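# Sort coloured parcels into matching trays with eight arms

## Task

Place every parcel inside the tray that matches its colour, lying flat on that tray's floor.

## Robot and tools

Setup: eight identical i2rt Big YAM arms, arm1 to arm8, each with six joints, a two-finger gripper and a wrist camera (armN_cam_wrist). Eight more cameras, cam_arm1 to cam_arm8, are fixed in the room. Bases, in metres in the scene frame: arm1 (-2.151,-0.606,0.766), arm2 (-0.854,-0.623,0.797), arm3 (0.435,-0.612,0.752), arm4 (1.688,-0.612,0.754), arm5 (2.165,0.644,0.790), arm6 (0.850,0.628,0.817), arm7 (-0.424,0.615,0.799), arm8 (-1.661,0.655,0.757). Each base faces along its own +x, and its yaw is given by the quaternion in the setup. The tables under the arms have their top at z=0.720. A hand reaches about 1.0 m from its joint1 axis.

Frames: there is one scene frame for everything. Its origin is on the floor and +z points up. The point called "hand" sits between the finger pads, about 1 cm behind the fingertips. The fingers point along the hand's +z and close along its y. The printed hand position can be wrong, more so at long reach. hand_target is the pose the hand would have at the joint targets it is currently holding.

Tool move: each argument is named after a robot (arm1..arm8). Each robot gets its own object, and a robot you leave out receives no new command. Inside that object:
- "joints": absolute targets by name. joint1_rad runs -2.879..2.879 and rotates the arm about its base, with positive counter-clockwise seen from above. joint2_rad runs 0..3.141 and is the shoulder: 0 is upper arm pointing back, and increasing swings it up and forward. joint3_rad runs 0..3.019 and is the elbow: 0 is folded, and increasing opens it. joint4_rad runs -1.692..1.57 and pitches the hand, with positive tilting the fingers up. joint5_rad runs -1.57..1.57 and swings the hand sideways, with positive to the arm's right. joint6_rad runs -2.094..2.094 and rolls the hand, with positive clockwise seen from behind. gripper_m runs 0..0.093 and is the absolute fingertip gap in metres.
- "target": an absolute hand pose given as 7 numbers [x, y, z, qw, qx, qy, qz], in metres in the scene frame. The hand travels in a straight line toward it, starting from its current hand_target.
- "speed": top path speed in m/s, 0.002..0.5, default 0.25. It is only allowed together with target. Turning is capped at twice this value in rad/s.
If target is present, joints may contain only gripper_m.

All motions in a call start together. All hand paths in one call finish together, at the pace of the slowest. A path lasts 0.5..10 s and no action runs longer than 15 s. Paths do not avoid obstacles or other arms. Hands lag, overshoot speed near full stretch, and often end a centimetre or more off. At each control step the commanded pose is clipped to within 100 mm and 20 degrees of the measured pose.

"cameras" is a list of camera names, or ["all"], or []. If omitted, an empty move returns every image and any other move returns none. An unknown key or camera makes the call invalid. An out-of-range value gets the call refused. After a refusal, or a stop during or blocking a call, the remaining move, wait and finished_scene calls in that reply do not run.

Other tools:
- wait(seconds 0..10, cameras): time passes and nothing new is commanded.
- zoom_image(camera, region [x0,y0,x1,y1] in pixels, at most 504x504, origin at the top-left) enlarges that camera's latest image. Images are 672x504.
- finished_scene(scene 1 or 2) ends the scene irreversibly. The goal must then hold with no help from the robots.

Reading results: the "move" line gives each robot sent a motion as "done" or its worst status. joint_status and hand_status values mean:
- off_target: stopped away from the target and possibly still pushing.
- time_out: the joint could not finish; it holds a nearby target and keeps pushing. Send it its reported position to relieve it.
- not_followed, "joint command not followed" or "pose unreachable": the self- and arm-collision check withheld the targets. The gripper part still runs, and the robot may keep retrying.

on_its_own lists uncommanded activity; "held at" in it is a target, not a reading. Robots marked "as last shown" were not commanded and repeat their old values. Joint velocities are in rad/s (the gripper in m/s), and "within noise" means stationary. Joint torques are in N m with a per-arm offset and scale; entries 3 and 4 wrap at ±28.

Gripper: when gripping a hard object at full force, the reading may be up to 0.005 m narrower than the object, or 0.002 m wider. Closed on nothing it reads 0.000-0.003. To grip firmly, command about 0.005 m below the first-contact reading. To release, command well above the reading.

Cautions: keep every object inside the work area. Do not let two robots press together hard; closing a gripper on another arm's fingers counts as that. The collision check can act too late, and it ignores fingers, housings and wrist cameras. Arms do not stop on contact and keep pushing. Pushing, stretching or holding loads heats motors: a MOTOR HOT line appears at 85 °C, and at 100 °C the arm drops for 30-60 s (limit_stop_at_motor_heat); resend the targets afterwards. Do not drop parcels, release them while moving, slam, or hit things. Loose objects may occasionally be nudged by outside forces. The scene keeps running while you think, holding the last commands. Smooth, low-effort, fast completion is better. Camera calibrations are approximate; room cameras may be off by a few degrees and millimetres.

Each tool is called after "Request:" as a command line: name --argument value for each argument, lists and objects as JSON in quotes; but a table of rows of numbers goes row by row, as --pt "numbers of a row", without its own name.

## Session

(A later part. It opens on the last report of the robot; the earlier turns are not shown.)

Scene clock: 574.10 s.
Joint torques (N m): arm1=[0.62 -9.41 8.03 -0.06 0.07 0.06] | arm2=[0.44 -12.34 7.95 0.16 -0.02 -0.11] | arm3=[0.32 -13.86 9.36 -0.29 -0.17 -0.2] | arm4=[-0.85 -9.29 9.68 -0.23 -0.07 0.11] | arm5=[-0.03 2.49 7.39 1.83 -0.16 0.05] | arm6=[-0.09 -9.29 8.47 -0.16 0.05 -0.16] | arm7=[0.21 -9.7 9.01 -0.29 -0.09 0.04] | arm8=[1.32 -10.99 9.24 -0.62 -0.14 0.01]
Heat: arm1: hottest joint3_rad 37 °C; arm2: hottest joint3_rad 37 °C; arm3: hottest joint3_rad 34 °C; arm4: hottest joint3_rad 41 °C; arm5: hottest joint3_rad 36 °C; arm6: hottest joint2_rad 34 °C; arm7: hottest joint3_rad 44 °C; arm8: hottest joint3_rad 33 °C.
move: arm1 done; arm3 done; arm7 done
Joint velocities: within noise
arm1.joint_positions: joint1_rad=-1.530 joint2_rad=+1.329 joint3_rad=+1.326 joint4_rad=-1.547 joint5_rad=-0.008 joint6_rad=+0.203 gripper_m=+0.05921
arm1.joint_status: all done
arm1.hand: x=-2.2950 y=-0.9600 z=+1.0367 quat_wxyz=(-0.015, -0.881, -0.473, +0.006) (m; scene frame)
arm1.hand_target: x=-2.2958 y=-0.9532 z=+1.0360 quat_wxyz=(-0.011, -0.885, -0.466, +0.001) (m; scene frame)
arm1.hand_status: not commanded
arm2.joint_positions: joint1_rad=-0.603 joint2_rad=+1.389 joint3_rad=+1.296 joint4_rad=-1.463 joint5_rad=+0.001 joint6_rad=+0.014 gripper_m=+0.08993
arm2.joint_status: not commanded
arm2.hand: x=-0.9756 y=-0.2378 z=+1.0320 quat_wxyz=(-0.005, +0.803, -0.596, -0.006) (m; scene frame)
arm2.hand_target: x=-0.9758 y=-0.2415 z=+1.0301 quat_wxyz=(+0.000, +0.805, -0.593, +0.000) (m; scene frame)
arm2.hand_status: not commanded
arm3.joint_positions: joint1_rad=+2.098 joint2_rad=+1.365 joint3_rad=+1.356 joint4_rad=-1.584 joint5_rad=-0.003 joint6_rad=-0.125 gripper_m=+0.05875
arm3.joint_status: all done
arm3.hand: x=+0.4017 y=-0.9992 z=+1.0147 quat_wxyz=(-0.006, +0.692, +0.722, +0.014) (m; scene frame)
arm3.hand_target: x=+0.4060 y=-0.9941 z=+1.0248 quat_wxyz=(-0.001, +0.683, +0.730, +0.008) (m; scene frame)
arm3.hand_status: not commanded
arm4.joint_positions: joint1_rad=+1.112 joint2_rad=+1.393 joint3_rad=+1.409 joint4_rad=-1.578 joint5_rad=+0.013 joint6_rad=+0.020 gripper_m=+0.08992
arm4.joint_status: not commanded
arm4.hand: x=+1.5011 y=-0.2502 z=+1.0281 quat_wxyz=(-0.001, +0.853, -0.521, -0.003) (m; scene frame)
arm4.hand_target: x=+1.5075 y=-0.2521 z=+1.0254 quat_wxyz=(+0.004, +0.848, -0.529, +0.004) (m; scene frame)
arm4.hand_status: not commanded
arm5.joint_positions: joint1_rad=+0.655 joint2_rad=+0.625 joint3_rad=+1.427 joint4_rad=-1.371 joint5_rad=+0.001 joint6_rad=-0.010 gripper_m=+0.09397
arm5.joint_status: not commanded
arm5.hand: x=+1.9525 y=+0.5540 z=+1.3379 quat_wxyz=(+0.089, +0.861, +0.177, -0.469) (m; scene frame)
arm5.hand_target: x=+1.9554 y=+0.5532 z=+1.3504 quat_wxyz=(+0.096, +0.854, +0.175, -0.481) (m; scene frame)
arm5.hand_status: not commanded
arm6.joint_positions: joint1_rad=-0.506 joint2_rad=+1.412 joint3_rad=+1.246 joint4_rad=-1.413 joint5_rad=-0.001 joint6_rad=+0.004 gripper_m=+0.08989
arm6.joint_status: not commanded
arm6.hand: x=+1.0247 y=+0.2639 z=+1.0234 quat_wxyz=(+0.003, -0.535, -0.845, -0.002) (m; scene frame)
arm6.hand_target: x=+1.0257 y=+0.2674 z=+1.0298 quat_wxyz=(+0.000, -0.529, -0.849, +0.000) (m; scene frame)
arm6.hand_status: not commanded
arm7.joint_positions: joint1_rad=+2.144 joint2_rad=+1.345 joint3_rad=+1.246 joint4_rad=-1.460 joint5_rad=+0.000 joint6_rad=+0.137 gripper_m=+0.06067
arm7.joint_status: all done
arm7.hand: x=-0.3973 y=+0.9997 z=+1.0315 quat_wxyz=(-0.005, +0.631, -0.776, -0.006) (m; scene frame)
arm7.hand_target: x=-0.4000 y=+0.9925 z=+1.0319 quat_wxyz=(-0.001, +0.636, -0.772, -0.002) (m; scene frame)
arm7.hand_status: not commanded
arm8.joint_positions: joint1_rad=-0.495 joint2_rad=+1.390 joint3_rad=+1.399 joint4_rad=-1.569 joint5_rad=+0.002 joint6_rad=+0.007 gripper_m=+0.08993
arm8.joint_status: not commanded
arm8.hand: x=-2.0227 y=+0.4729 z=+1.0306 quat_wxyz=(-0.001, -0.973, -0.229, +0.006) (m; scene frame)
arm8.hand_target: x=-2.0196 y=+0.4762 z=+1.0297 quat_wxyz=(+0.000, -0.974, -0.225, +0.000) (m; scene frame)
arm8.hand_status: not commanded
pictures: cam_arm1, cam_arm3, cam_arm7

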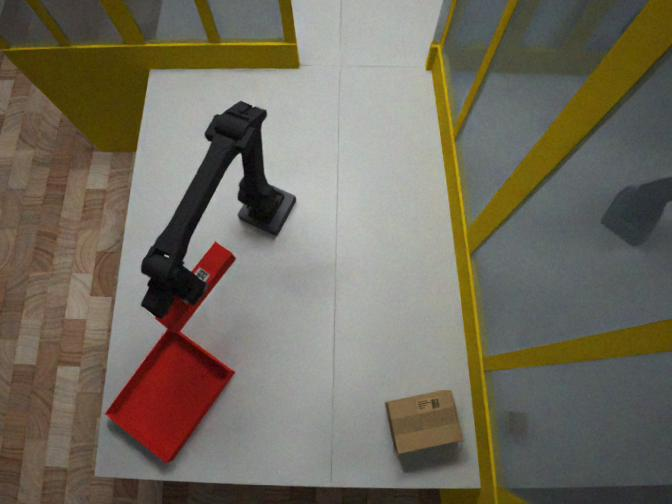

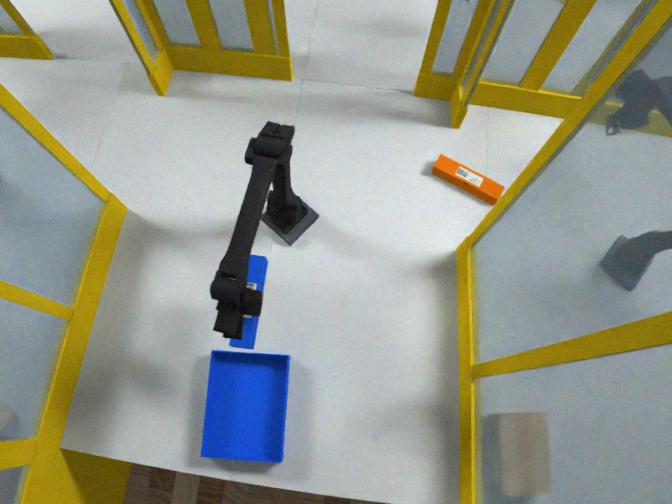

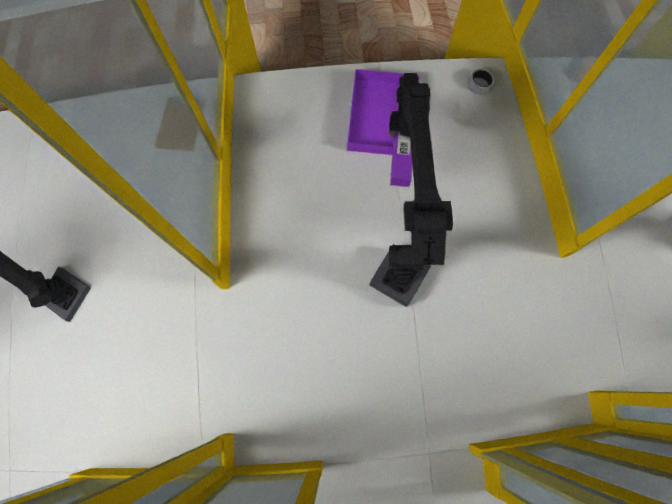

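Request:
move --arm1 '{"target":[-2.417,-1.252,0.92,0,0.885,0.465,0],"speed":0.2}' --arm3 '{"target":[0.384,-1.308,0.93,0,0.682,0.731,0],"speed":0.2}' --arm7 '{"target":[-0.381,1.328,0.92,0,-0.636,0.772,0],"speed":0.2}' --cameras '["cam_arm1","cam_arm3","cam_arm7","arm1_cam_wrist","arm3_cam_wrist","arm7_cam_wrist"]'

Scene clock: 587.17 s.
Joint torques (N m): arm1=[1.08 -19.78 12.74 -0.29 0.2 0.11] | arm2=[0.44 -12.34 7.95 0.16 -0.02 -0.11] | arm3=[0.44 -24.41 14.37 -0.29 0.02 -0.2] | arm4=[-0.85 -9.35 9.68 -0.23 -0.07 0.11] | arm5=[-0.21 3.19 7.42 1.81 -0.2 0.06] | arm6=[-0.03 -9.29 8.46 -0.17 0.06 -0.16] | arm7=[0.38 -18.49 15.66 -0.44 -0.03 0.07] | arm8=[1.55 -10.75 9.22 -0.55 -0.13 -0.01]
Heat: arm1: hottest joint3_rad 36 °C; arm2: hottest joint3_rad 37 °C; arm3: hottest joint3_rad 34 °C; arm4: hottest joint3_rad 41 °C; arm5: hottest joint3_rad 36 °C; arm6: hottest joint3_rad 35 °C; arm7: hottest joint3_rad 43 °C; arm8: hottest joint3_rad 33 °C.
move: arm1 off_target; arm3 off_target; arm7 off_target
Joint velocities: within noise
arm1.joint_positions: joint1_rad=-1.530 joint2_rad=+2.254 joint3_rad=+2.274 joint4_rad=-1.617 joint5_rad=+0.004 joint6_rad=+0.209 gripper_m=+0.05921
arm1.joint_status: not commanded
arm1.hand: x=-2.4106 y=-1.2433 z=+0.9147 quat_wxyz=(+0.005, -0.883, -0.470, -0.008) (m; scene frame)
arm1.hand_target: x=-2.4169 y=-1.2514 z=+0.9199 quat_wxyz=(-0.001, -0.885, -0.465, +0.001) (m; scene frame)
arm1.hand_status: off_target (0.012 m and 1.2 deg from the pose sent, 0.337 m and 2.1 deg at the start)
arm2, arm4, arm5, arm6, arm8: as last shown
arm3.joint_positions: joint1_rad=+2.099 joint2_rad=+2.249 joint3_rad=+2.321 joint4_rad=-1.672 joint5_rad=+0.001 joint6_rad=-0.125 gripper_m=+0.05875
arm3.joint_status: not commanded
arm3.hand: x=+0.3776 y=-1.2964 z=+0.9121 quat_wxyz=(-0.010, +0.692, +0.722, +0.015) (m; scene frame)
arm3.hand_target: x=+0.3842 y=-1.3068 z=+0.9299 quat_wxyz=(+0.002, +0.682, +0.731, -0.002) (m; scene frame)
arm3.hand_status: off_target (0.022 m and 2.5 deg from the pose sent, 0.321 m and 2.4 deg at the start; a joint's target at an end of its range on 22 of 88 steps)
arm7.joint_positions: joint1_rad=+2.144 joint2_rad=+2.312 joint3_rad=+2.282 joint4_rad=-1.578 joint5_rad=+0.000 joint6_rad=+0.137 gripper_m=+0.06067
arm7.joint_status: not commanded
arm7.hand: x=-0.3764 y=+1.3132 z=+0.9081 quat_wxyz=(+0.012, +0.631, -0.775, +0.012) (m; scene frame)
arm7.hand_target: x=-0.3810 y=+1.3268 z=+0.9201 quat_wxyz=(-0.001, +0.636, -0.772, -0.001) (m; scene frame)
arm7.hand_status: off_target (0.020 m and 2.1 deg from the pose sent, 0.347 m and 1.1 deg at the start)
pictures: arm1_cam_wrist, arm3_cam_wrist, arm7_cam_wrist, cam_arm1, cam_arm3, cam_arm7
camera_calibration:
arm1_cam_wrist: T_world_to_cam=[[-0.821009, 0.570905, -0.00341282, -1.26515], [0.459639, 0.664521, 0.589189, 1.39997], [0.338639, 0.482161, -0.807988, 2.28146], [0, 0, 0, 1]] pos_world=[-2.45477, -1.30806, 1.01423]
arm3_cam_wrist: T_world_to_cam=[[-0.999263, -0.0383614, 0.00151411, 0.325072], [-0.0294805, 0.791997, 0.609813, 0.487433], [-0.0245925, 0.609319, -0.792544, 1.64607], [0, 0, 0, 1]] pos_world=[0.379683, -1.37656, 1.00685]
arm7_cam_wrist: T_world_to_cam=[[0.982164, -0.187257, 0.0169577, 0.59702], [-0.160051, -0.785308, 0.59806, 0.434338], [-0.0986741, -0.590107, -0.801272, 1.58666], [0, 0, 0, 1]] pos_world=[-0.360293, 1.38918, 1.00146]

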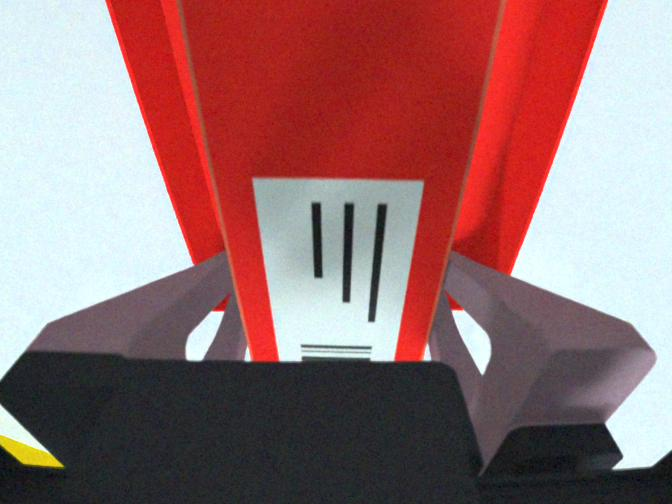

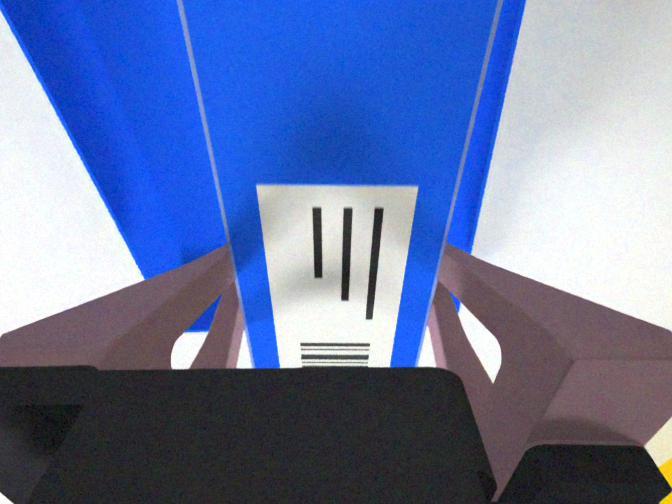

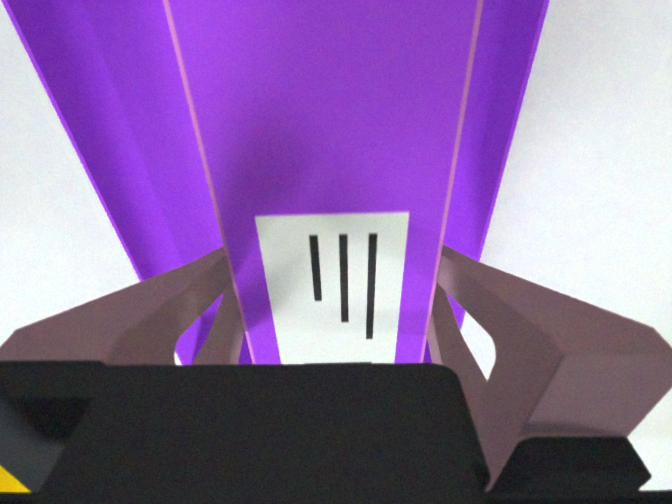

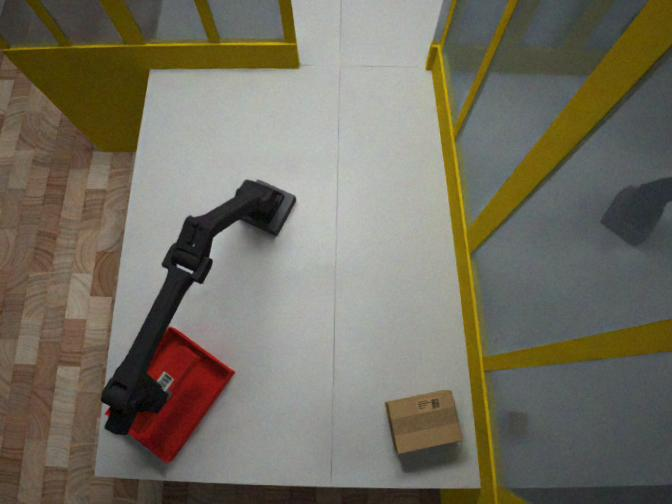

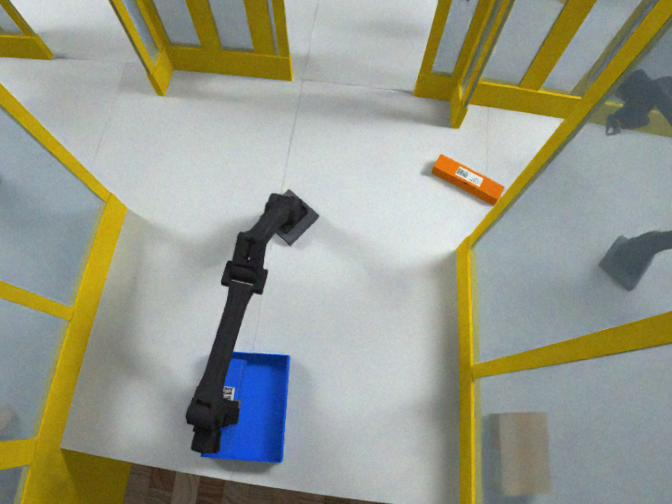

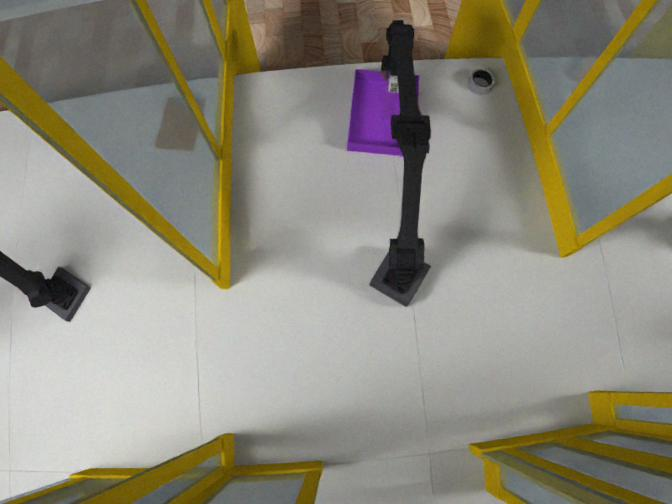

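Request:
move --arm1 '{"target":[-2.429,-1.250,0.805,0,0.885,0.465,0],"speed":0.12}' --arm3 '{"target":[0.413,-1.308,0.805,0,0.682,0.731,0],"speed":0.12}' --arm7 '{"target":[-0.405,1.336,0.805,0,-0.636,0.772,0],"speed":0.12}' --cameras '["cam_arm1","cam_arm3","cam_arm7","arm1_cam_wrist","arm3_cam_wrist","arm7_cam_wrist"]'

Scene clock: 610.23 s.
Joint torques (N m): arm1=[0.62 -20.89 8.24 0.76 0.19 -0.08] | arm2=[0.44 -12.34 7.95 0.16 -0.02 -0.11] | arm3=[0.44 -24.82 9.5 0.57 0.02 0.14] | arm4=[-0.91 -9.35 9.68 -0.21 -0.07 0.11] | arm5=[-0.44 2.73 7.45 1.77 -0.17 0.03] | arm6=[-0.09 -9.29 8.44 -0.16 0.06 -0.16] | arm7=[0.44 -17.79 8.42 0.55 0.01 0.19] | arm8=[1.73 -10.87 9.16 -0.59 -0.12 -0.01]
Heat: arm1: hottest joint3_rad 37 °C; arm2: hottest joint3_rad 37 °C; arm3: hottest joint3_rad 37 °C; arm4: hottest joint3_rad 41 °C; arm5: hottest joint3_rad 36 °C; arm6: hottest joint3_rad 35 °C; arm7: hottest joint3_rad 50 °C; arm8: hottest joint3_rad 33 °C.
move: arm1 off_target; arm3 done; arm7 off_target
Joint velocities: within noise
arm1.joint_positions: joint1_rad=-1.540 joint2_rad=+2.305 joint3_rad=+2.111 joint4_rad=-1.376 joint5_rad=+0.004 joint6_rad=+0.207 gripper_m=+0.05921
arm1.joint_status: not commanded
arm1.hand: x=-2.4211 y=-1.2527 z=+0.8184 quat_wxyz=(-0.004, -0.885, -0.466, +0.003) (m; scene frame)
arm1.hand_target: x=-2.4288 y=-1.2497 z=+0.8051 quat_wxyz=(+0.000, -0.885, -0.465, +0.000) (m; scene frame)
arm1.hand_status: off_target (0.016 m and 0.6 deg from the pose sent, 0.112 m and 1.2 deg at the start)
arm2, arm4, arm5, arm6, arm8: as last shown
arm3.joint_positions: joint1_rad=+2.139 joint2_rad=+2.274 joint3_rad=+2.085 joint4_rad=-1.391 joint5_rad=+0.002 joint6_rad=-0.116 gripper_m=+0.05875
arm3.joint_status: not commanded
arm3.hand: x=+0.4048 y=-1.3027 z=+0.8051 quat_wxyz=(-0.004, +0.681, +0.732, +0.007) (m; scene frame)
arm3.hand_target: x=+0.4130 y=-1.3078 z=+0.8051 quat_wxyz=(+0.000, +0.682, +0.731, +0.000) (m; scene frame)
arm3.hand_status: done (0.010 m and 0.9 deg from the pose sent, 0.113 m and 2.5 deg at the start)
arm7.joint_positions: joint1_rad=+2.176 joint2_rad=+2.372 joint3_rad=+2.205 joint4_rad=-1.364 joint5_rad=+0.000 joint6_rad=+0.161 gripper_m=+0.06068
arm7.joint_status: not commanded
arm7.hand: x=-0.3979 y=+1.3415 z=+0.8367 quat_wxyz=(-0.013, +0.635, -0.773, -0.016) (m; scene frame)
arm7.hand_target: x=-0.4049 y=+1.3351 z=+0.8056 quat_wxyz=(+0.000, +0.636, -0.772, +0.000) (m; scene frame)
arm7.hand_status: off_target (0.033 m and 2.4 deg from the pose sent, 0.109 m and 2.1 deg at the start)
pictures: arm1_cam_wrist, arm3_cam_wrist, arm7_cam_wrist, cam_arm1, cam_arm3, cam_arm7
camera_calibration:
arm1_cam_wrist: T_world_to_cam=[[-0.816151, 0.577761, -0.0095201, -1.24341], [0.471237, 0.675029, 0.56769, 1.52666], [0.334415, 0.458834, -0.823187, 2.18473], [0, 0, 0, 1]] pos_world=[-2.46484, -1.31457, 0.919937]
arm3_cam_wrist: T_world_to_cam=[[-0.997653, -0.0683552, 0.00411625, 0.310335], [-0.0525391, 0.802597, 0.594204, 0.59428], [-0.0439206, 0.592593, -0.804304, 1.5613], [0, 0, 0, 1]] pos_world=[0.409403, -1.38097, 0.901359]
arm7_cam_wrist: T_world_to_cam=[[0.983714, -0.179605, 0.00692821, 0.623356], [-0.15523, -0.829513, 0.536481, 0.608461], [-0.0906077, -0.52882, -0.843884, 1.50077], [0, 0, 0, 1]] pos_world=[-0.382771, 1.41032, 0.935731]

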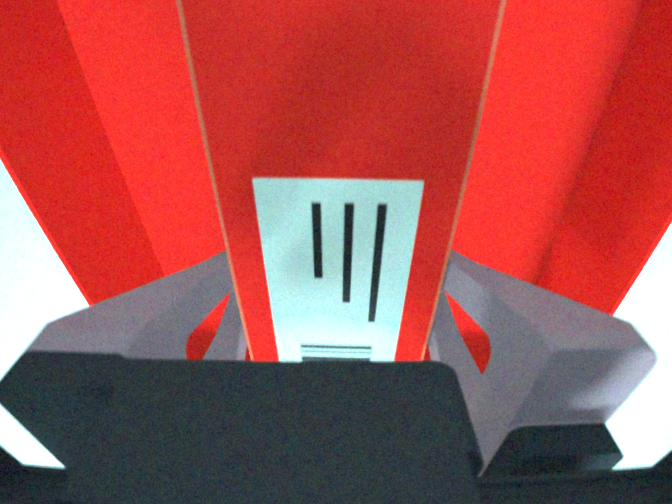

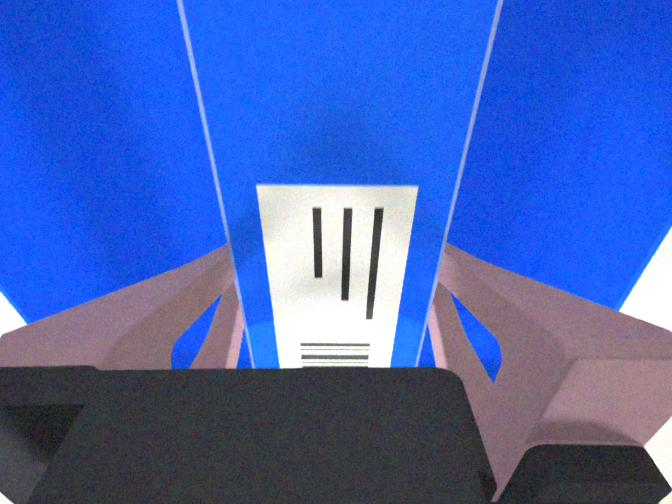

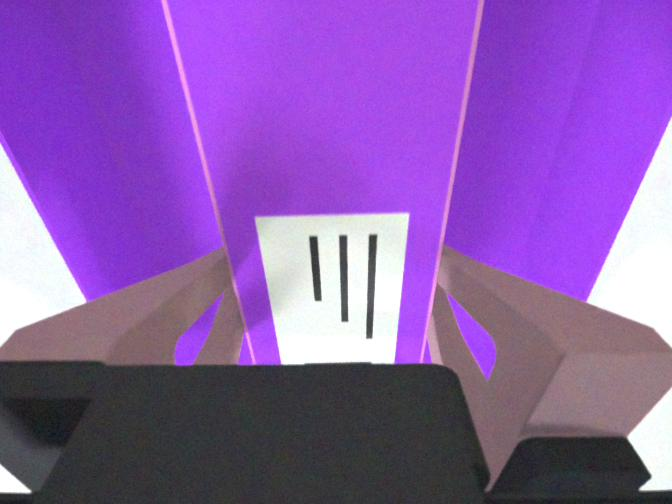

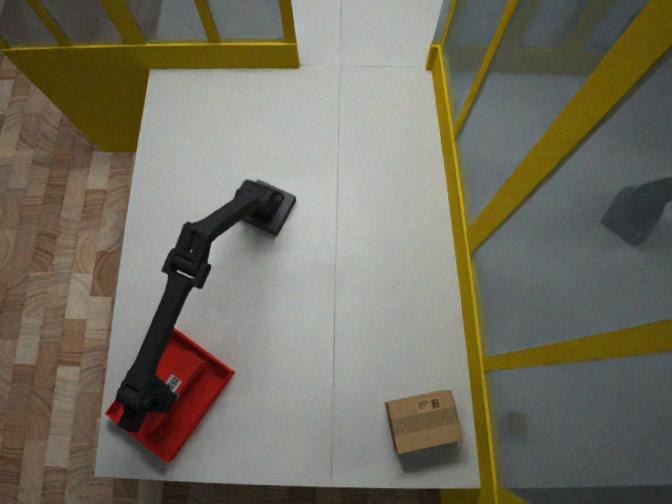

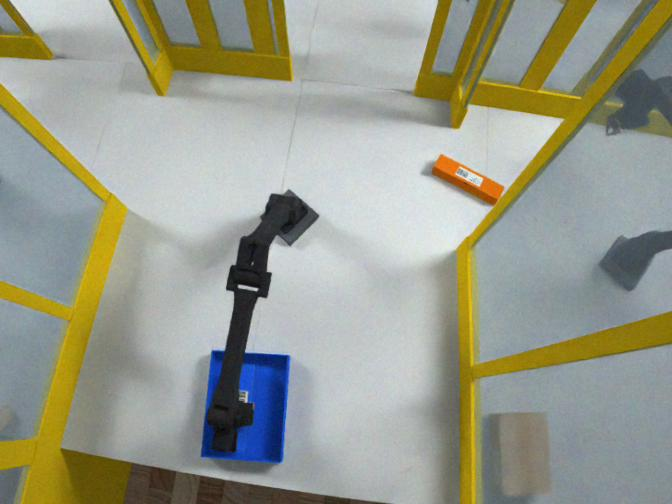

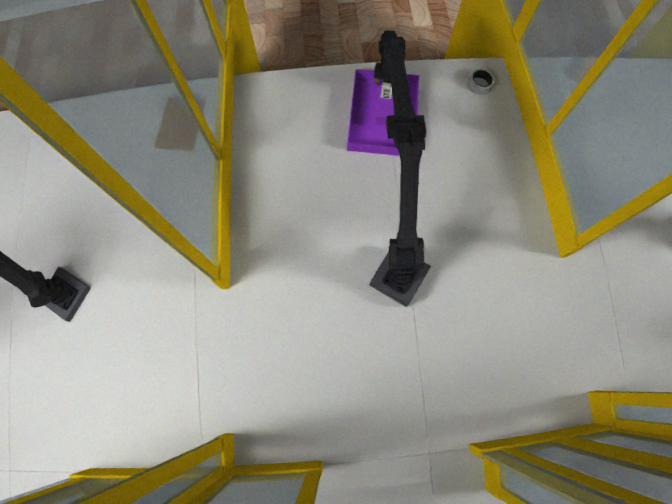

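Request:
move --arm1 '{"target":[-2.427,-1.250,0.772,0,0.885,0.465,0],"speed":0.08}' --arm3 '{"target":[0.410,-1.308,0.780,0,0.682,0.731,0],"speed":0.08}' --arm7 '{"target":[-0.403,1.318,0.795,0,-0.636,0.772,0],"speed":0.08}' --cameras '["cam_arm1","cam_arm3","cam_arm7"]'

Scene clock: 621.70 s.
Joint torques (N m): arm1=[0.73 -20.89 7.82 0.7 0.21 -0.04] | arm2=[0.44 -12.34 7.94 0.16 -0.02 -0.11] | arm3=[0.26 -24.53 9.18 0.61 0.02 0.08] | arm4=[-0.91 -9.35 9.68 -0.23 -0.07 0.11] | arm5=[-0.5 2.84 7.54 1.88 -0.18 0.06] | arm6=[-0.09 -9.35 8.46 -0.17 0.06 -0.16] | arm7=[0.21 -17.9 6.64 0.06 -0.06 0.14] | arm8=[1.55 -10.52 9.2 -0.55 -0.13 0]
Heat: arm1: hottest joint3_rad 37 °C; arm2: hottest joint3_rad 37 °C; arm3: hottest joint3_rad 36 °C; arm4: hottest joint3_rad 41 °C; arm5: hottest joint3_rad 36 °C; arm6: hottest joint3_rad 35 °C; arm7: hottest joint3_rad 48 °C; arm8: hottest joint3_rad 33 °C.
move: arm1 off_target; arm3 done; arm7 off_target
Joint velocities: within noise
arm1.joint_positions: joint1_rad=-1.540 joint2_rad=+2.327 joint3_rad=+2.068 joint4_rad=-1.308 joint5_rad=+0.004 joint6_rad=+0.207 gripper_m=+0.05921
arm1.joint_status: not commanded
arm1.hand: x=-2.4211 y=-1.2533 z=+0.7874 quat_wxyz=(-0.005, -0.884, -0.467, +0.004) (m; scene frame)
arm1.hand_target: x=-2.4267 y=-1.2496 z=+0.7722 quat_wxyz=(+0.000, -0.885, -0.465, +0.000) (m; scene frame)
arm1.hand_status: off_target (0.017 m and 0.8 deg from the pose sent, 0.047 m and 0.6 deg at the start)
arm2, arm4, arm5, arm6, arm8: as last shown
arm3.joint_positions: joint1_rad=+2.139 joint2_rad=+2.288 joint3_rad=+2.053 joint4_rad=-1.339 joint5_rad=+0.002 joint6_rad=-0.116 gripper_m=+0.05875
arm3.joint_status: not commanded
arm3.hand: x=+0.4049 y=-1.3039 z=+0.7838 quat_wxyz=(-0.002, +0.681, +0.732, +0.005) (m; scene frame)
arm3.hand_target: x=+0.4100 y=-1.3078 z=+0.7800 quat_wxyz=(+0.000, +0.682, +0.731, +0.000) (m; scene frame)
arm3.hand_status: done (0.008 m and 0.6 deg from the pose sent, 0.026 m and 0.9 deg at the start)
arm7.joint_positions: joint1_rad=+2.176 joint2_rad=+2.329 joint3_rad=+2.104 joint4_rad=-1.279 joint5_rad=+0.001 joint6_rad=+0.161 gripper_m=+0.06068
arm7.joint_status: not commanded
arm7.hand: x=-0.3979 y=+1.3345 z=+0.8292 quat_wxyz=(-0.023, +0.634, -0.772, -0.026) (m; scene frame)
arm7.hand_target: x=-0.4028 y=+1.3176 z=+0.7961 quat_wxyz=(+0.000, +0.636, -0.772, +0.000) (m; scene frame)
arm7.hand_status: off_target (0.038 m and 4.0 deg from the pose sent, 0.048 m and 2.4 deg at the start)
pictures: cam_arm1, cam_arm3, cam_arm7

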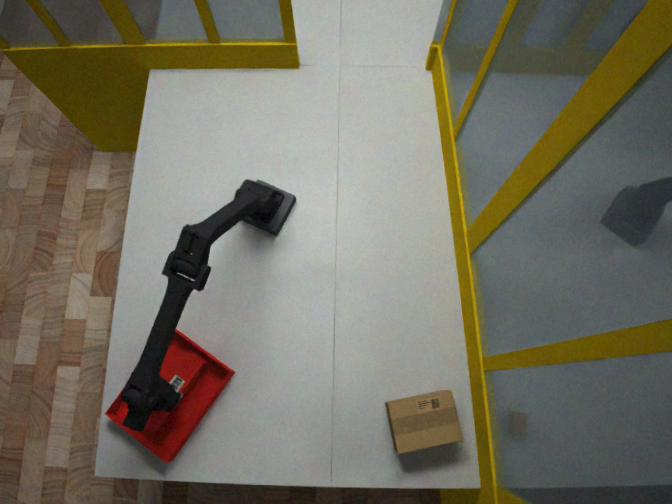

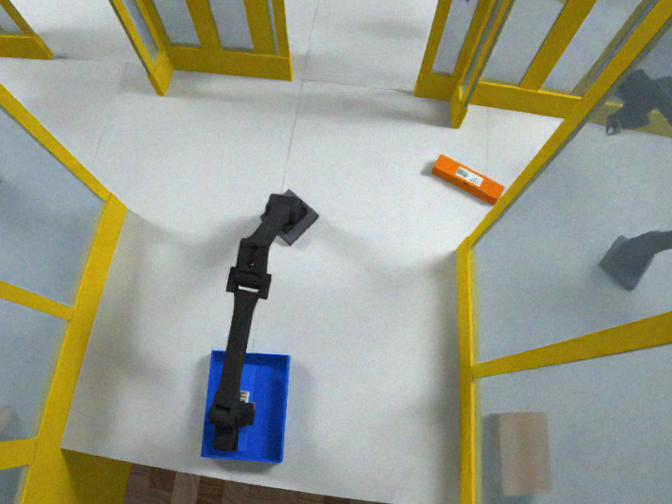

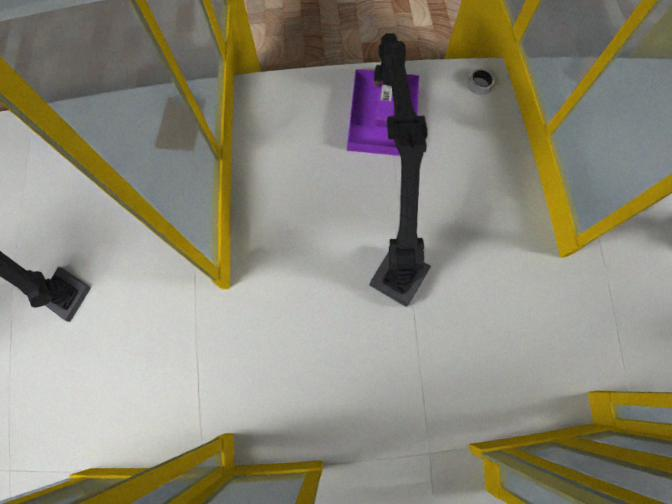

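Request:
move --arm1 '{"target":[-2.426,-1.250,0.762,0,0.885,0.465,0],"speed":0.05}' --arm3 '{"target":[0.408,-1.308,0.772,0,0.682,0.731,0],"speed":0.05}' --arm7 '{"target":[-0.403,1.318,0.87,0,-0.636,0.772,0],"speed":0.1}'

Request:
move --arm7 '{"target":[-0.400,1.300,0.87,0,-0.636,0.772,0],"speed":0.15}' --cameras '["cam_arm1","cam_arm3","cam_arm7","arm7_cam_wrist"]'

Scene clock: 630.83 s.
Joint torques (N m): arm1=[0.97 -20.42 7.62 0.75 0.2 -0.06] | arm2=[0.44 -12.34 7.95 0.14 -0.02 -0.11] | arm3=[-0.09 -24.18 9.07 0.58 0.03 0.05] | arm4=[-0.91 -9.29 9.68 -0.21 -0.07 0.11] | arm5=[0.15 3.37 7.46 1.88 -0.19 0.02] | arm6=[-0.09 -9.35 8.46 -0.17 0.05 -0.16] | arm7=[0.21 -20.31 14.2 -0.43 -0.09 0.13] | arm8=[1.38 -10.87 9.2 -0.57 -0.15 -0.03]
Heat: arm1: hottest joint3_rad 37 °C; arm2: hottest joint3_rad 37 °C; arm3: hottest joint3_rad 35 °C; arm4: hottest joint3_rad 41 °C; arm5: hottest joint3_rad 36 °C; arm6: hottest joint3_rad 35 °C; arm7: hottest joint3_rad 46 °C; arm8: hottest joint3_rad 33 °C.
move: arm1 off_target; arm3 done; arm7 off_target
Joint velocities: within noise
arm1.joint_positions: joint1_rad=-1.540 joint2_rad=+2.329 joint3_rad=+2.058 joint4_rad=-1.287 joint5_rad=+0.004 joint6_rad=+0.207 gripper_m=+0.05921
arm1.joint_status: not commanded
arm1.hand: x=-2.4217 y=-1.2547 z=+0.7821 quat_wxyz=(-0.008, -0.884, -0.467, +0.007) (m; scene frame)
arm1.hand_target: x=-2.4257 y=-1.2496 z=+0.7623 quat_wxyz=(+0.000, -0.885, -0.465, +0.000) (m; scene frame)
arm1.hand_status: off_target (0.021 m and 1.2 deg from the pose sent, 0.026 m and 0.8 deg at the start)
arm2, arm4, arm5, arm6, arm8: as last shown
arm3.joint_positions: joint1_rad=+2.139 joint2_rad=+2.291 joint3_rad=+2.046 joint4_rad=-1.323 joint5_rad=+0.002 joint6_rad=-0.116 gripper_m=+0.05875
arm3.joint_status: not commanded
arm3.hand: x=+0.4048 y=-1.3049 z=+0.7789 quat_wxyz=(+0.000, +0.681, +0.732, +0.003) (m; scene frame)
arm3.hand_target: x=+0.4080 y=-1.3079 z=+0.7721 quat_wxyz=(+0.000, +0.682, +0.731, +0.000) (m; scene frame)
arm3.hand_status: done (0.008 m and 0.4 deg from the pose sent, 0.013 m and 0.6 deg at the start)
arm7.joint_positions: joint1_rad=+2.176 joint2_rad=+2.312 joint3_rad=+2.104 joint4_rad=-1.422 joint5_rad=+0.001 joint6_rad=+0.161 gripper_m=+0.06068
arm7.joint_status: not commanded
arm7.hand: x=-0.3990 y=+1.3010 z=+0.8403 quat_wxyz=(+0.019, +0.634, -0.772, +0.022) (m; scene frame)
arm7.hand_target: x=-0.4030 y=+1.3164 z=+0.8703 quat_wxyz=(+0.000, +0.636, -0.772, +0.000) (m; scene frame)
arm7.hand_status: off_target (0.034 m and 3.3 deg from the pose sent, 0.044 m and 4.0 deg at the start)
camera_calibration:
arm1_cam_wrist: T_world_to_cam=[[-0.816381, 0.577386, -0.0121185, -1.24208], [0.473597, 0.681344, 0.5581, 1.56999], [0.330496, 0.449883, -0.829685, 2.14033], [0, 0, 0, 1]] pos_world=[-2.46492, -1.31544, 0.88454]
arm2_cam_wrist: T_world_to_cam=[[0.958893, 0.283454, 0.0133699, 0.987956], [0.225535, -0.78986, 0.570311, -0.551913], [0.172217, -0.543852, -0.82132, 1.00686], [0, 0, 0, 1]] pos_world=[-0.996266, -0.168392, 1.12851]
arm3_cam_wrist: T_world_to_cam=[[-0.997685, -0.0677926, 0.00538309, 0.310144], [-0.0518353, 0.809307, 0.585095, 0.627165], [-0.0440216, 0.583461, -0.810947, 1.53486], [0, 0, 0, 1]] pos_world=[0.409502, -1.38207, 0.876067]
arm4_cam_wrist: T_world_to_cam=[[0.883365, 0.468579, 0.00995527, -1.2216], [0.378075, -0.724978, 0.575731, -1.33607], [0.276993, -0.504817, -0.817579, 0.423368], [0, 0, 0, 1]] pos_world=[1.46698, -0.182481, 1.12751]
arm5_cam_wrist: T_world_to_cam=[[-0.378277, 0.92567, 0.00649354, 0.218147], [0.85608, 0.352491, -0.377991, -1.3535], [-0.352183, -0.137426, -0.925787, 2.12652], [0, 0, 0, 1]] pos_world=[1.99014, 0.567401, 1.45567]
arm6_cam_wrist: T_world_to_cam=[[-0.900544, -0.434721, 0.00621115, 1.02968], [-0.350464, 0.734308, 0.581349, -0.423751], [-0.257286, 0.521354, -0.81363, 1.08307], [0, 0, 0, 1]] pos_world=[1.05742, 0.194123, 1.12117]
arm7_cam_wrist: T_world_to_cam=[[0.983758, -0.178066, 0.0226634, 0.602015], [-0.154062, -0.77278, 0.615692, 0.432902], [-0.0921197, -0.609183, -0.787661, 1.53896], [0, 0, 0, 1]] pos_world=[-0.383774, 1.37925, 0.932004]
arm8_cam_wrist: T_world_to_cam=[[-0.441263, 0.897327, -0.00953409, -1.30605], [0.727466, 0.363914, 0.581686, 0.704219], [0.525433, 0.249741, -0.813357, 1.90347], [0, 0, 0, 1]] pos_world=[-2.08875, 0.440302, 1.12612]

Scene clock: 632.10 s.
Joint torques (N m): arm1=[0.67 -20.19 7.62 0.84 0.21 -0.03] | arm2=[0.44 -12.34 7.95 0.14 -0.02 -0.11] | arm3=[-0.03 -24.23 9.06 0.58 0.02 0.05] | arm4=[-0.91 -9.35 9.69 -0.23 -0.07 0.11] | arm5=[-0.15 3.14 7.54 2.02 -0.17 0.05] | arm6=[-0.03 -9.23 8.46 -0.16 0.06 -0.16] | arm7=[-0.15 -20.13 8.81 0.46 -0.08 0.1] | arm8=[1.49 -10.87 9.22 -0.5 -0.14 -0.01]
Heat: arm1: hottest joint3_rad 37 °C; arm2: hottest joint3_rad 37 °C; arm3: hottest joint2_rad 35 °C; arm4: hottest joint3_rad 41 °C; arm5: hottest joint3_rad 36 °C; arm6: hottest joint3_rad 35 °C; arm7: hottest joint3_rad 46 °C; arm8: hottest joint3_rad 33 °C.
move: arm7 done
Joint velocities: within noise
arm1, arm2, arm3, arm4, arm5, arm6, arm8: as last shown
arm3.hand_target: x=+0.4080 y=-1.3078 z=+0.7721 quat_wxyz=(+0.000, +0.682, +0.731, +0.000) (m; scene frame)
arm7.joint_positions: joint1_rad=+2.176 joint2_rad=+2.260 joint3_rad=+2.071 joint4_rad=-1.403 joint5_rad=+0.001 joint6_rad=+0.161 gripper_m=+0.06068
arm7.joint_status: not commanded
arm7.hand: x=-0.3991 y=+1.2993 z=+0.8629 quat_wxyz=(+0.006, +0.635, -0.773, +0.007) (m; scene frame)
arm7.hand_target: x=-0.4000 y=+1.3000 z=+0.8700 quat_wxyz=(+0.000, +0.636, -0.772, +0.000) (m; scene frame)
arm7.hand_status: done (0.007 m and 1.1 deg from the pose sent, 0.030 m and 3.3 deg at the start)
pictures: arm7_cam_wrist, cam_arm1, cam_arm3, cam_arm7
camera_calibration:
arm7_cam_wrist: T_world_to_cam=[[0.983723, -0.178877, 0.0171121, 0.607], [-0.15494, -0.796122, 0.584964, 0.474203], [-0.0910133, -0.578094, -0.810879, 1.53576], [0, 0, 0, 1]] pos_world=[-0.383872, 1.37391, 0.957534]

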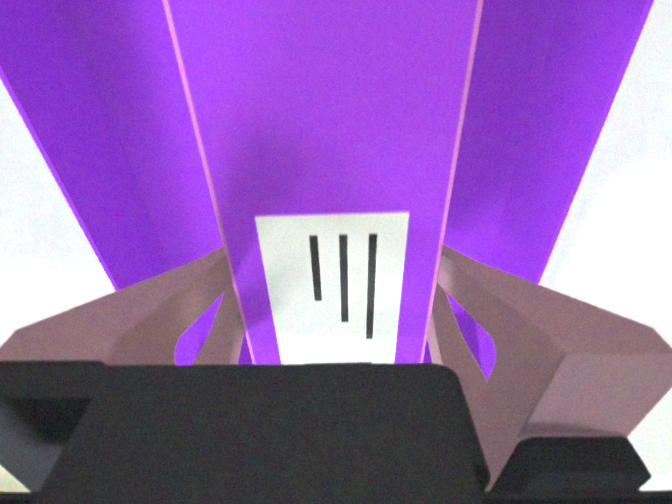

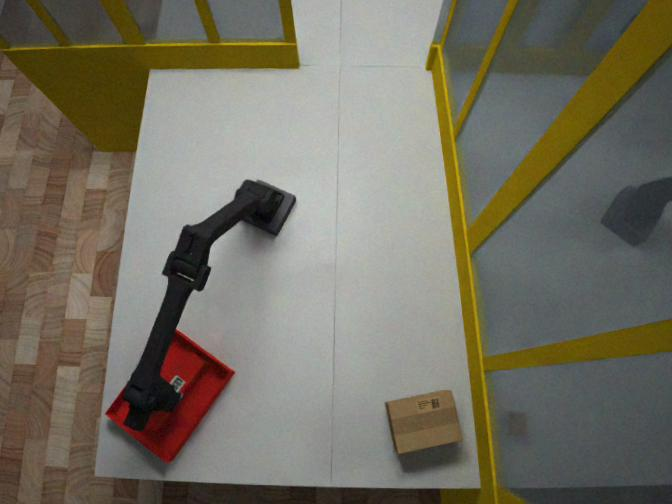

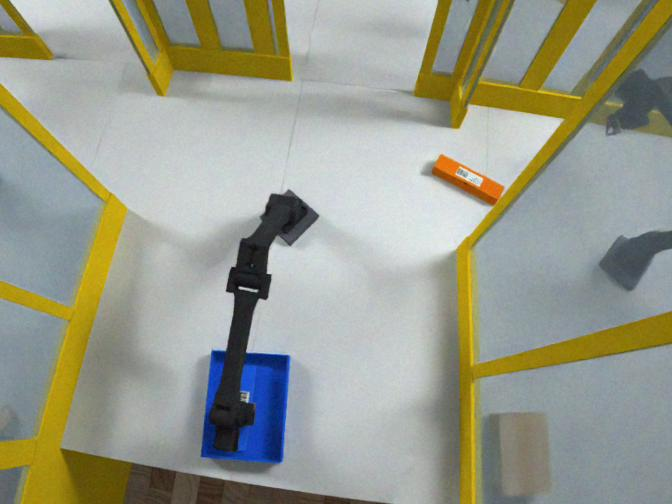

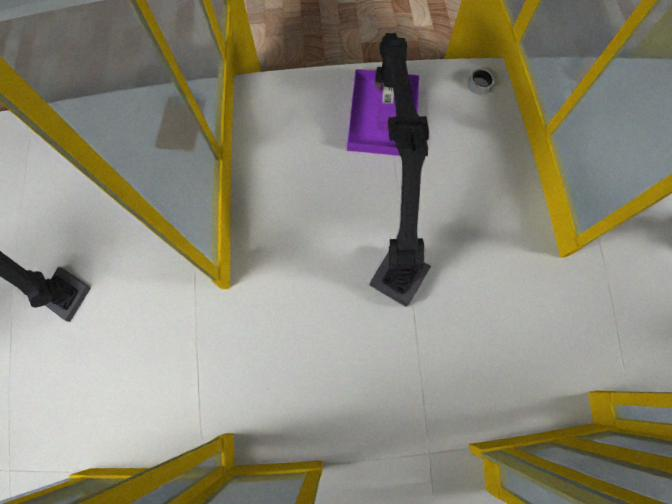

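Request:
move --arm1 '{"joints":{"gripper_m":0.09}}' --arm3 '{"joints":{"gripper_m":0.09}}' --arm7 '{"target":[-0.403,1.296,0.80,0,-0.636,0.772,0],"speed":0.1}' --cameras '["cam_arm1","cam_arm3","cam_arm7","arm7_cam_wrist"]'

Scene clock: 639.60 s.
Joint torques (N m): arm1=[0.79 -20.37 7.53 0.8 0.18 -0.03] | arm2=[0.44 -12.34 7.95 0.16 -0.02 -0.11] | arm3=[-0.09 -24.18 9.07 0.58 0.02 0.05] | arm4=[-0.91 -9.35 9.68 -0.23 -0.07 0.11] | arm5=[-0.15 3.25 7.5 1.89 -0.18 0.03] | arm6=[-0.09 -9.29 8.46 -0.17 0.06 -0.16] | arm7=[-0.03 -18.14 8.65 0.53 -0.08 0.13] | arm8=[1.44 -10.75 9.16 -0.57 -0.15 -0.01]
Heat: arm1: hottest joint3_rad 37 °C; arm2: hottest joint3_rad 37 °C; arm3: hottest joint2_rad 35 °C; arm4: hottest joint3_rad 41 °C; arm5: hottest joint3_rad 36 °C; arm6: hottest joint3_rad 35 °C; arm7: hottest joint3_rad 45 °C; arm8: hottest joint3_rad 33 °C.
move: arm1 done; arm3 done; arm7 off_target
Joint velocities: within noise
arm1.joint_positions: joint1_rad=-1.540 joint2_rad=+2.329 joint3_rad=+2.058 joint4_rad=-1.287 joint5_rad=+0.004 joint6_rad=+0.207 gripper_m=+0.08989
arm1.joint_status: all done
arm1.hand: x=-2.4217 y=-1.2546 z=+0.7821 quat_wxyz=(-0.008, -0.884, -0.467, +0.007) (m; scene frame)
arm1.hand_target: x=-2.4257 y=-1.2495 z=+0.7623 quat_wxyz=(+0.000, -0.885, -0.465, +0.000) (m; scene frame)
arm1.hand_status: not commanded
arm2, arm4, arm5, arm6, arm8: as last shown
arm3.joint_positions: joint1_rad=+2.139 joint2_rad=+2.291 joint3_rad=+2.046 joint4_rad=-1.323 joint5_rad=+0.002 joint6_rad=-0.116 gripper_m=+0.08997
arm3.joint_status: all done
arm3.hand: x=+0.4048 y=-1.3049 z=+0.7789 quat_wxyz=(+0.000, +0.681, +0.732, +0.003) (m; scene frame)
arm3.hand_target: x=+0.4080 y=-1.3078 z=+0.7721 quat_wxyz=(+0.000, +0.682, +0.731, +0.000) (m; scene frame)
arm3.hand_status: not commanded
arm7.joint_positions: joint1_rad=+2.176 joint2_rad=+2.272 joint3_rad=+1.958 joint4_rad=-1.248 joint5_rad=+0.001 joint6_rad=+0.161 gripper_m=+0.06068
arm7.joint_status: not commanded
arm7.hand: x=-0.3991 y=+1.2979 z=+0.8135 quat_wxyz=(-0.004, +0.635, -0.773, -0.004) (m; scene frame)
arm7.hand_target: x=-0.4029 y=+1.2958 z=+0.8003 quat_wxyz=(+0.000, +0.636, -0.772, +0.000) (m; scene frame)
arm7.hand_status: off_target (0.014 m and 0.7 deg from the pose sent, 0.063 m and 1.1 deg at the start)
pictures: arm7_cam_wrist, cam_arm1, cam_arm3, cam_arm7
camera_calibration:
arm7_cam_wrist: T_world_to_cam=[[0.983705, -0.179339, 0.0127065, 0.611879], [-0.155524, -0.813356, 0.560593, 0.543942], [-0.0902013, -0.553435, -0.827994, 1.47717], [0, 0, 0, 1]] pos_world=[-0.38407, 1.36967, 0.910381]

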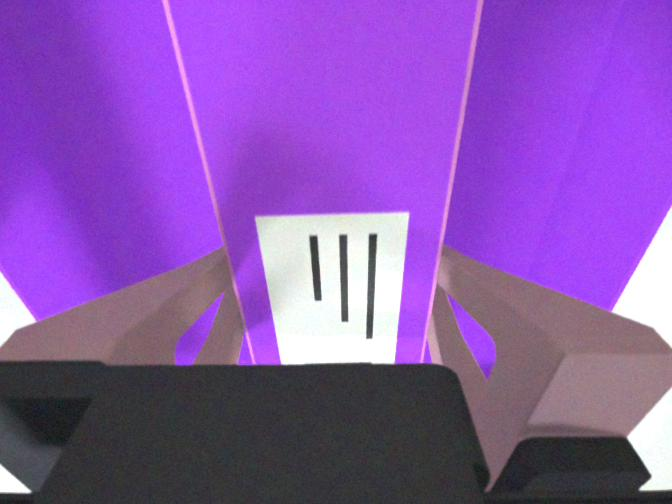

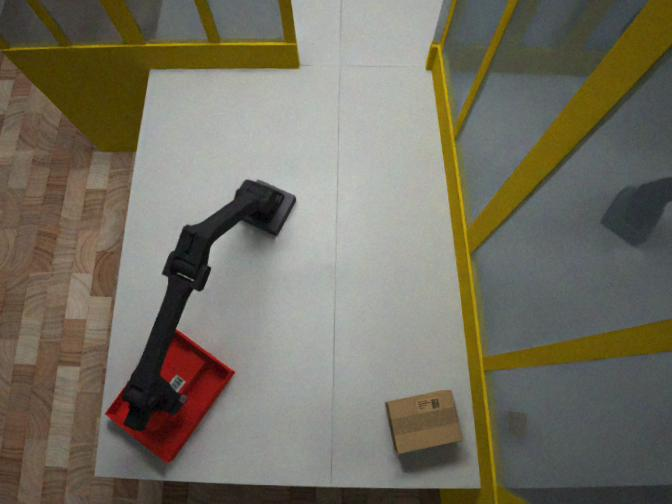

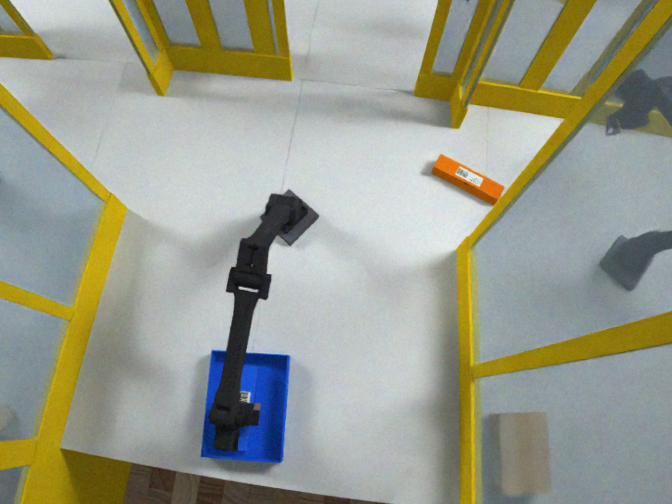

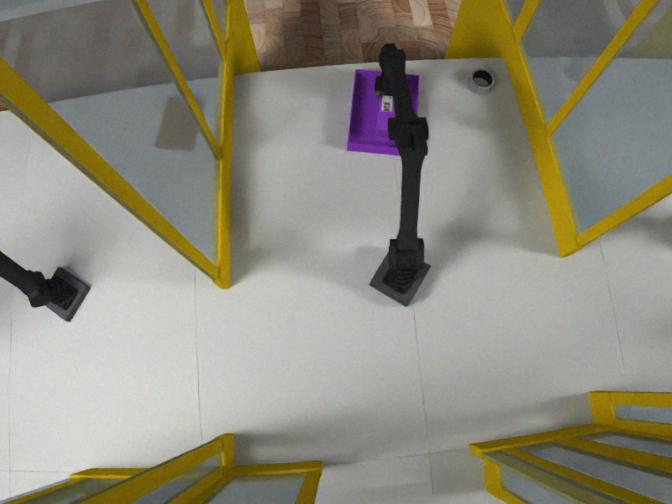

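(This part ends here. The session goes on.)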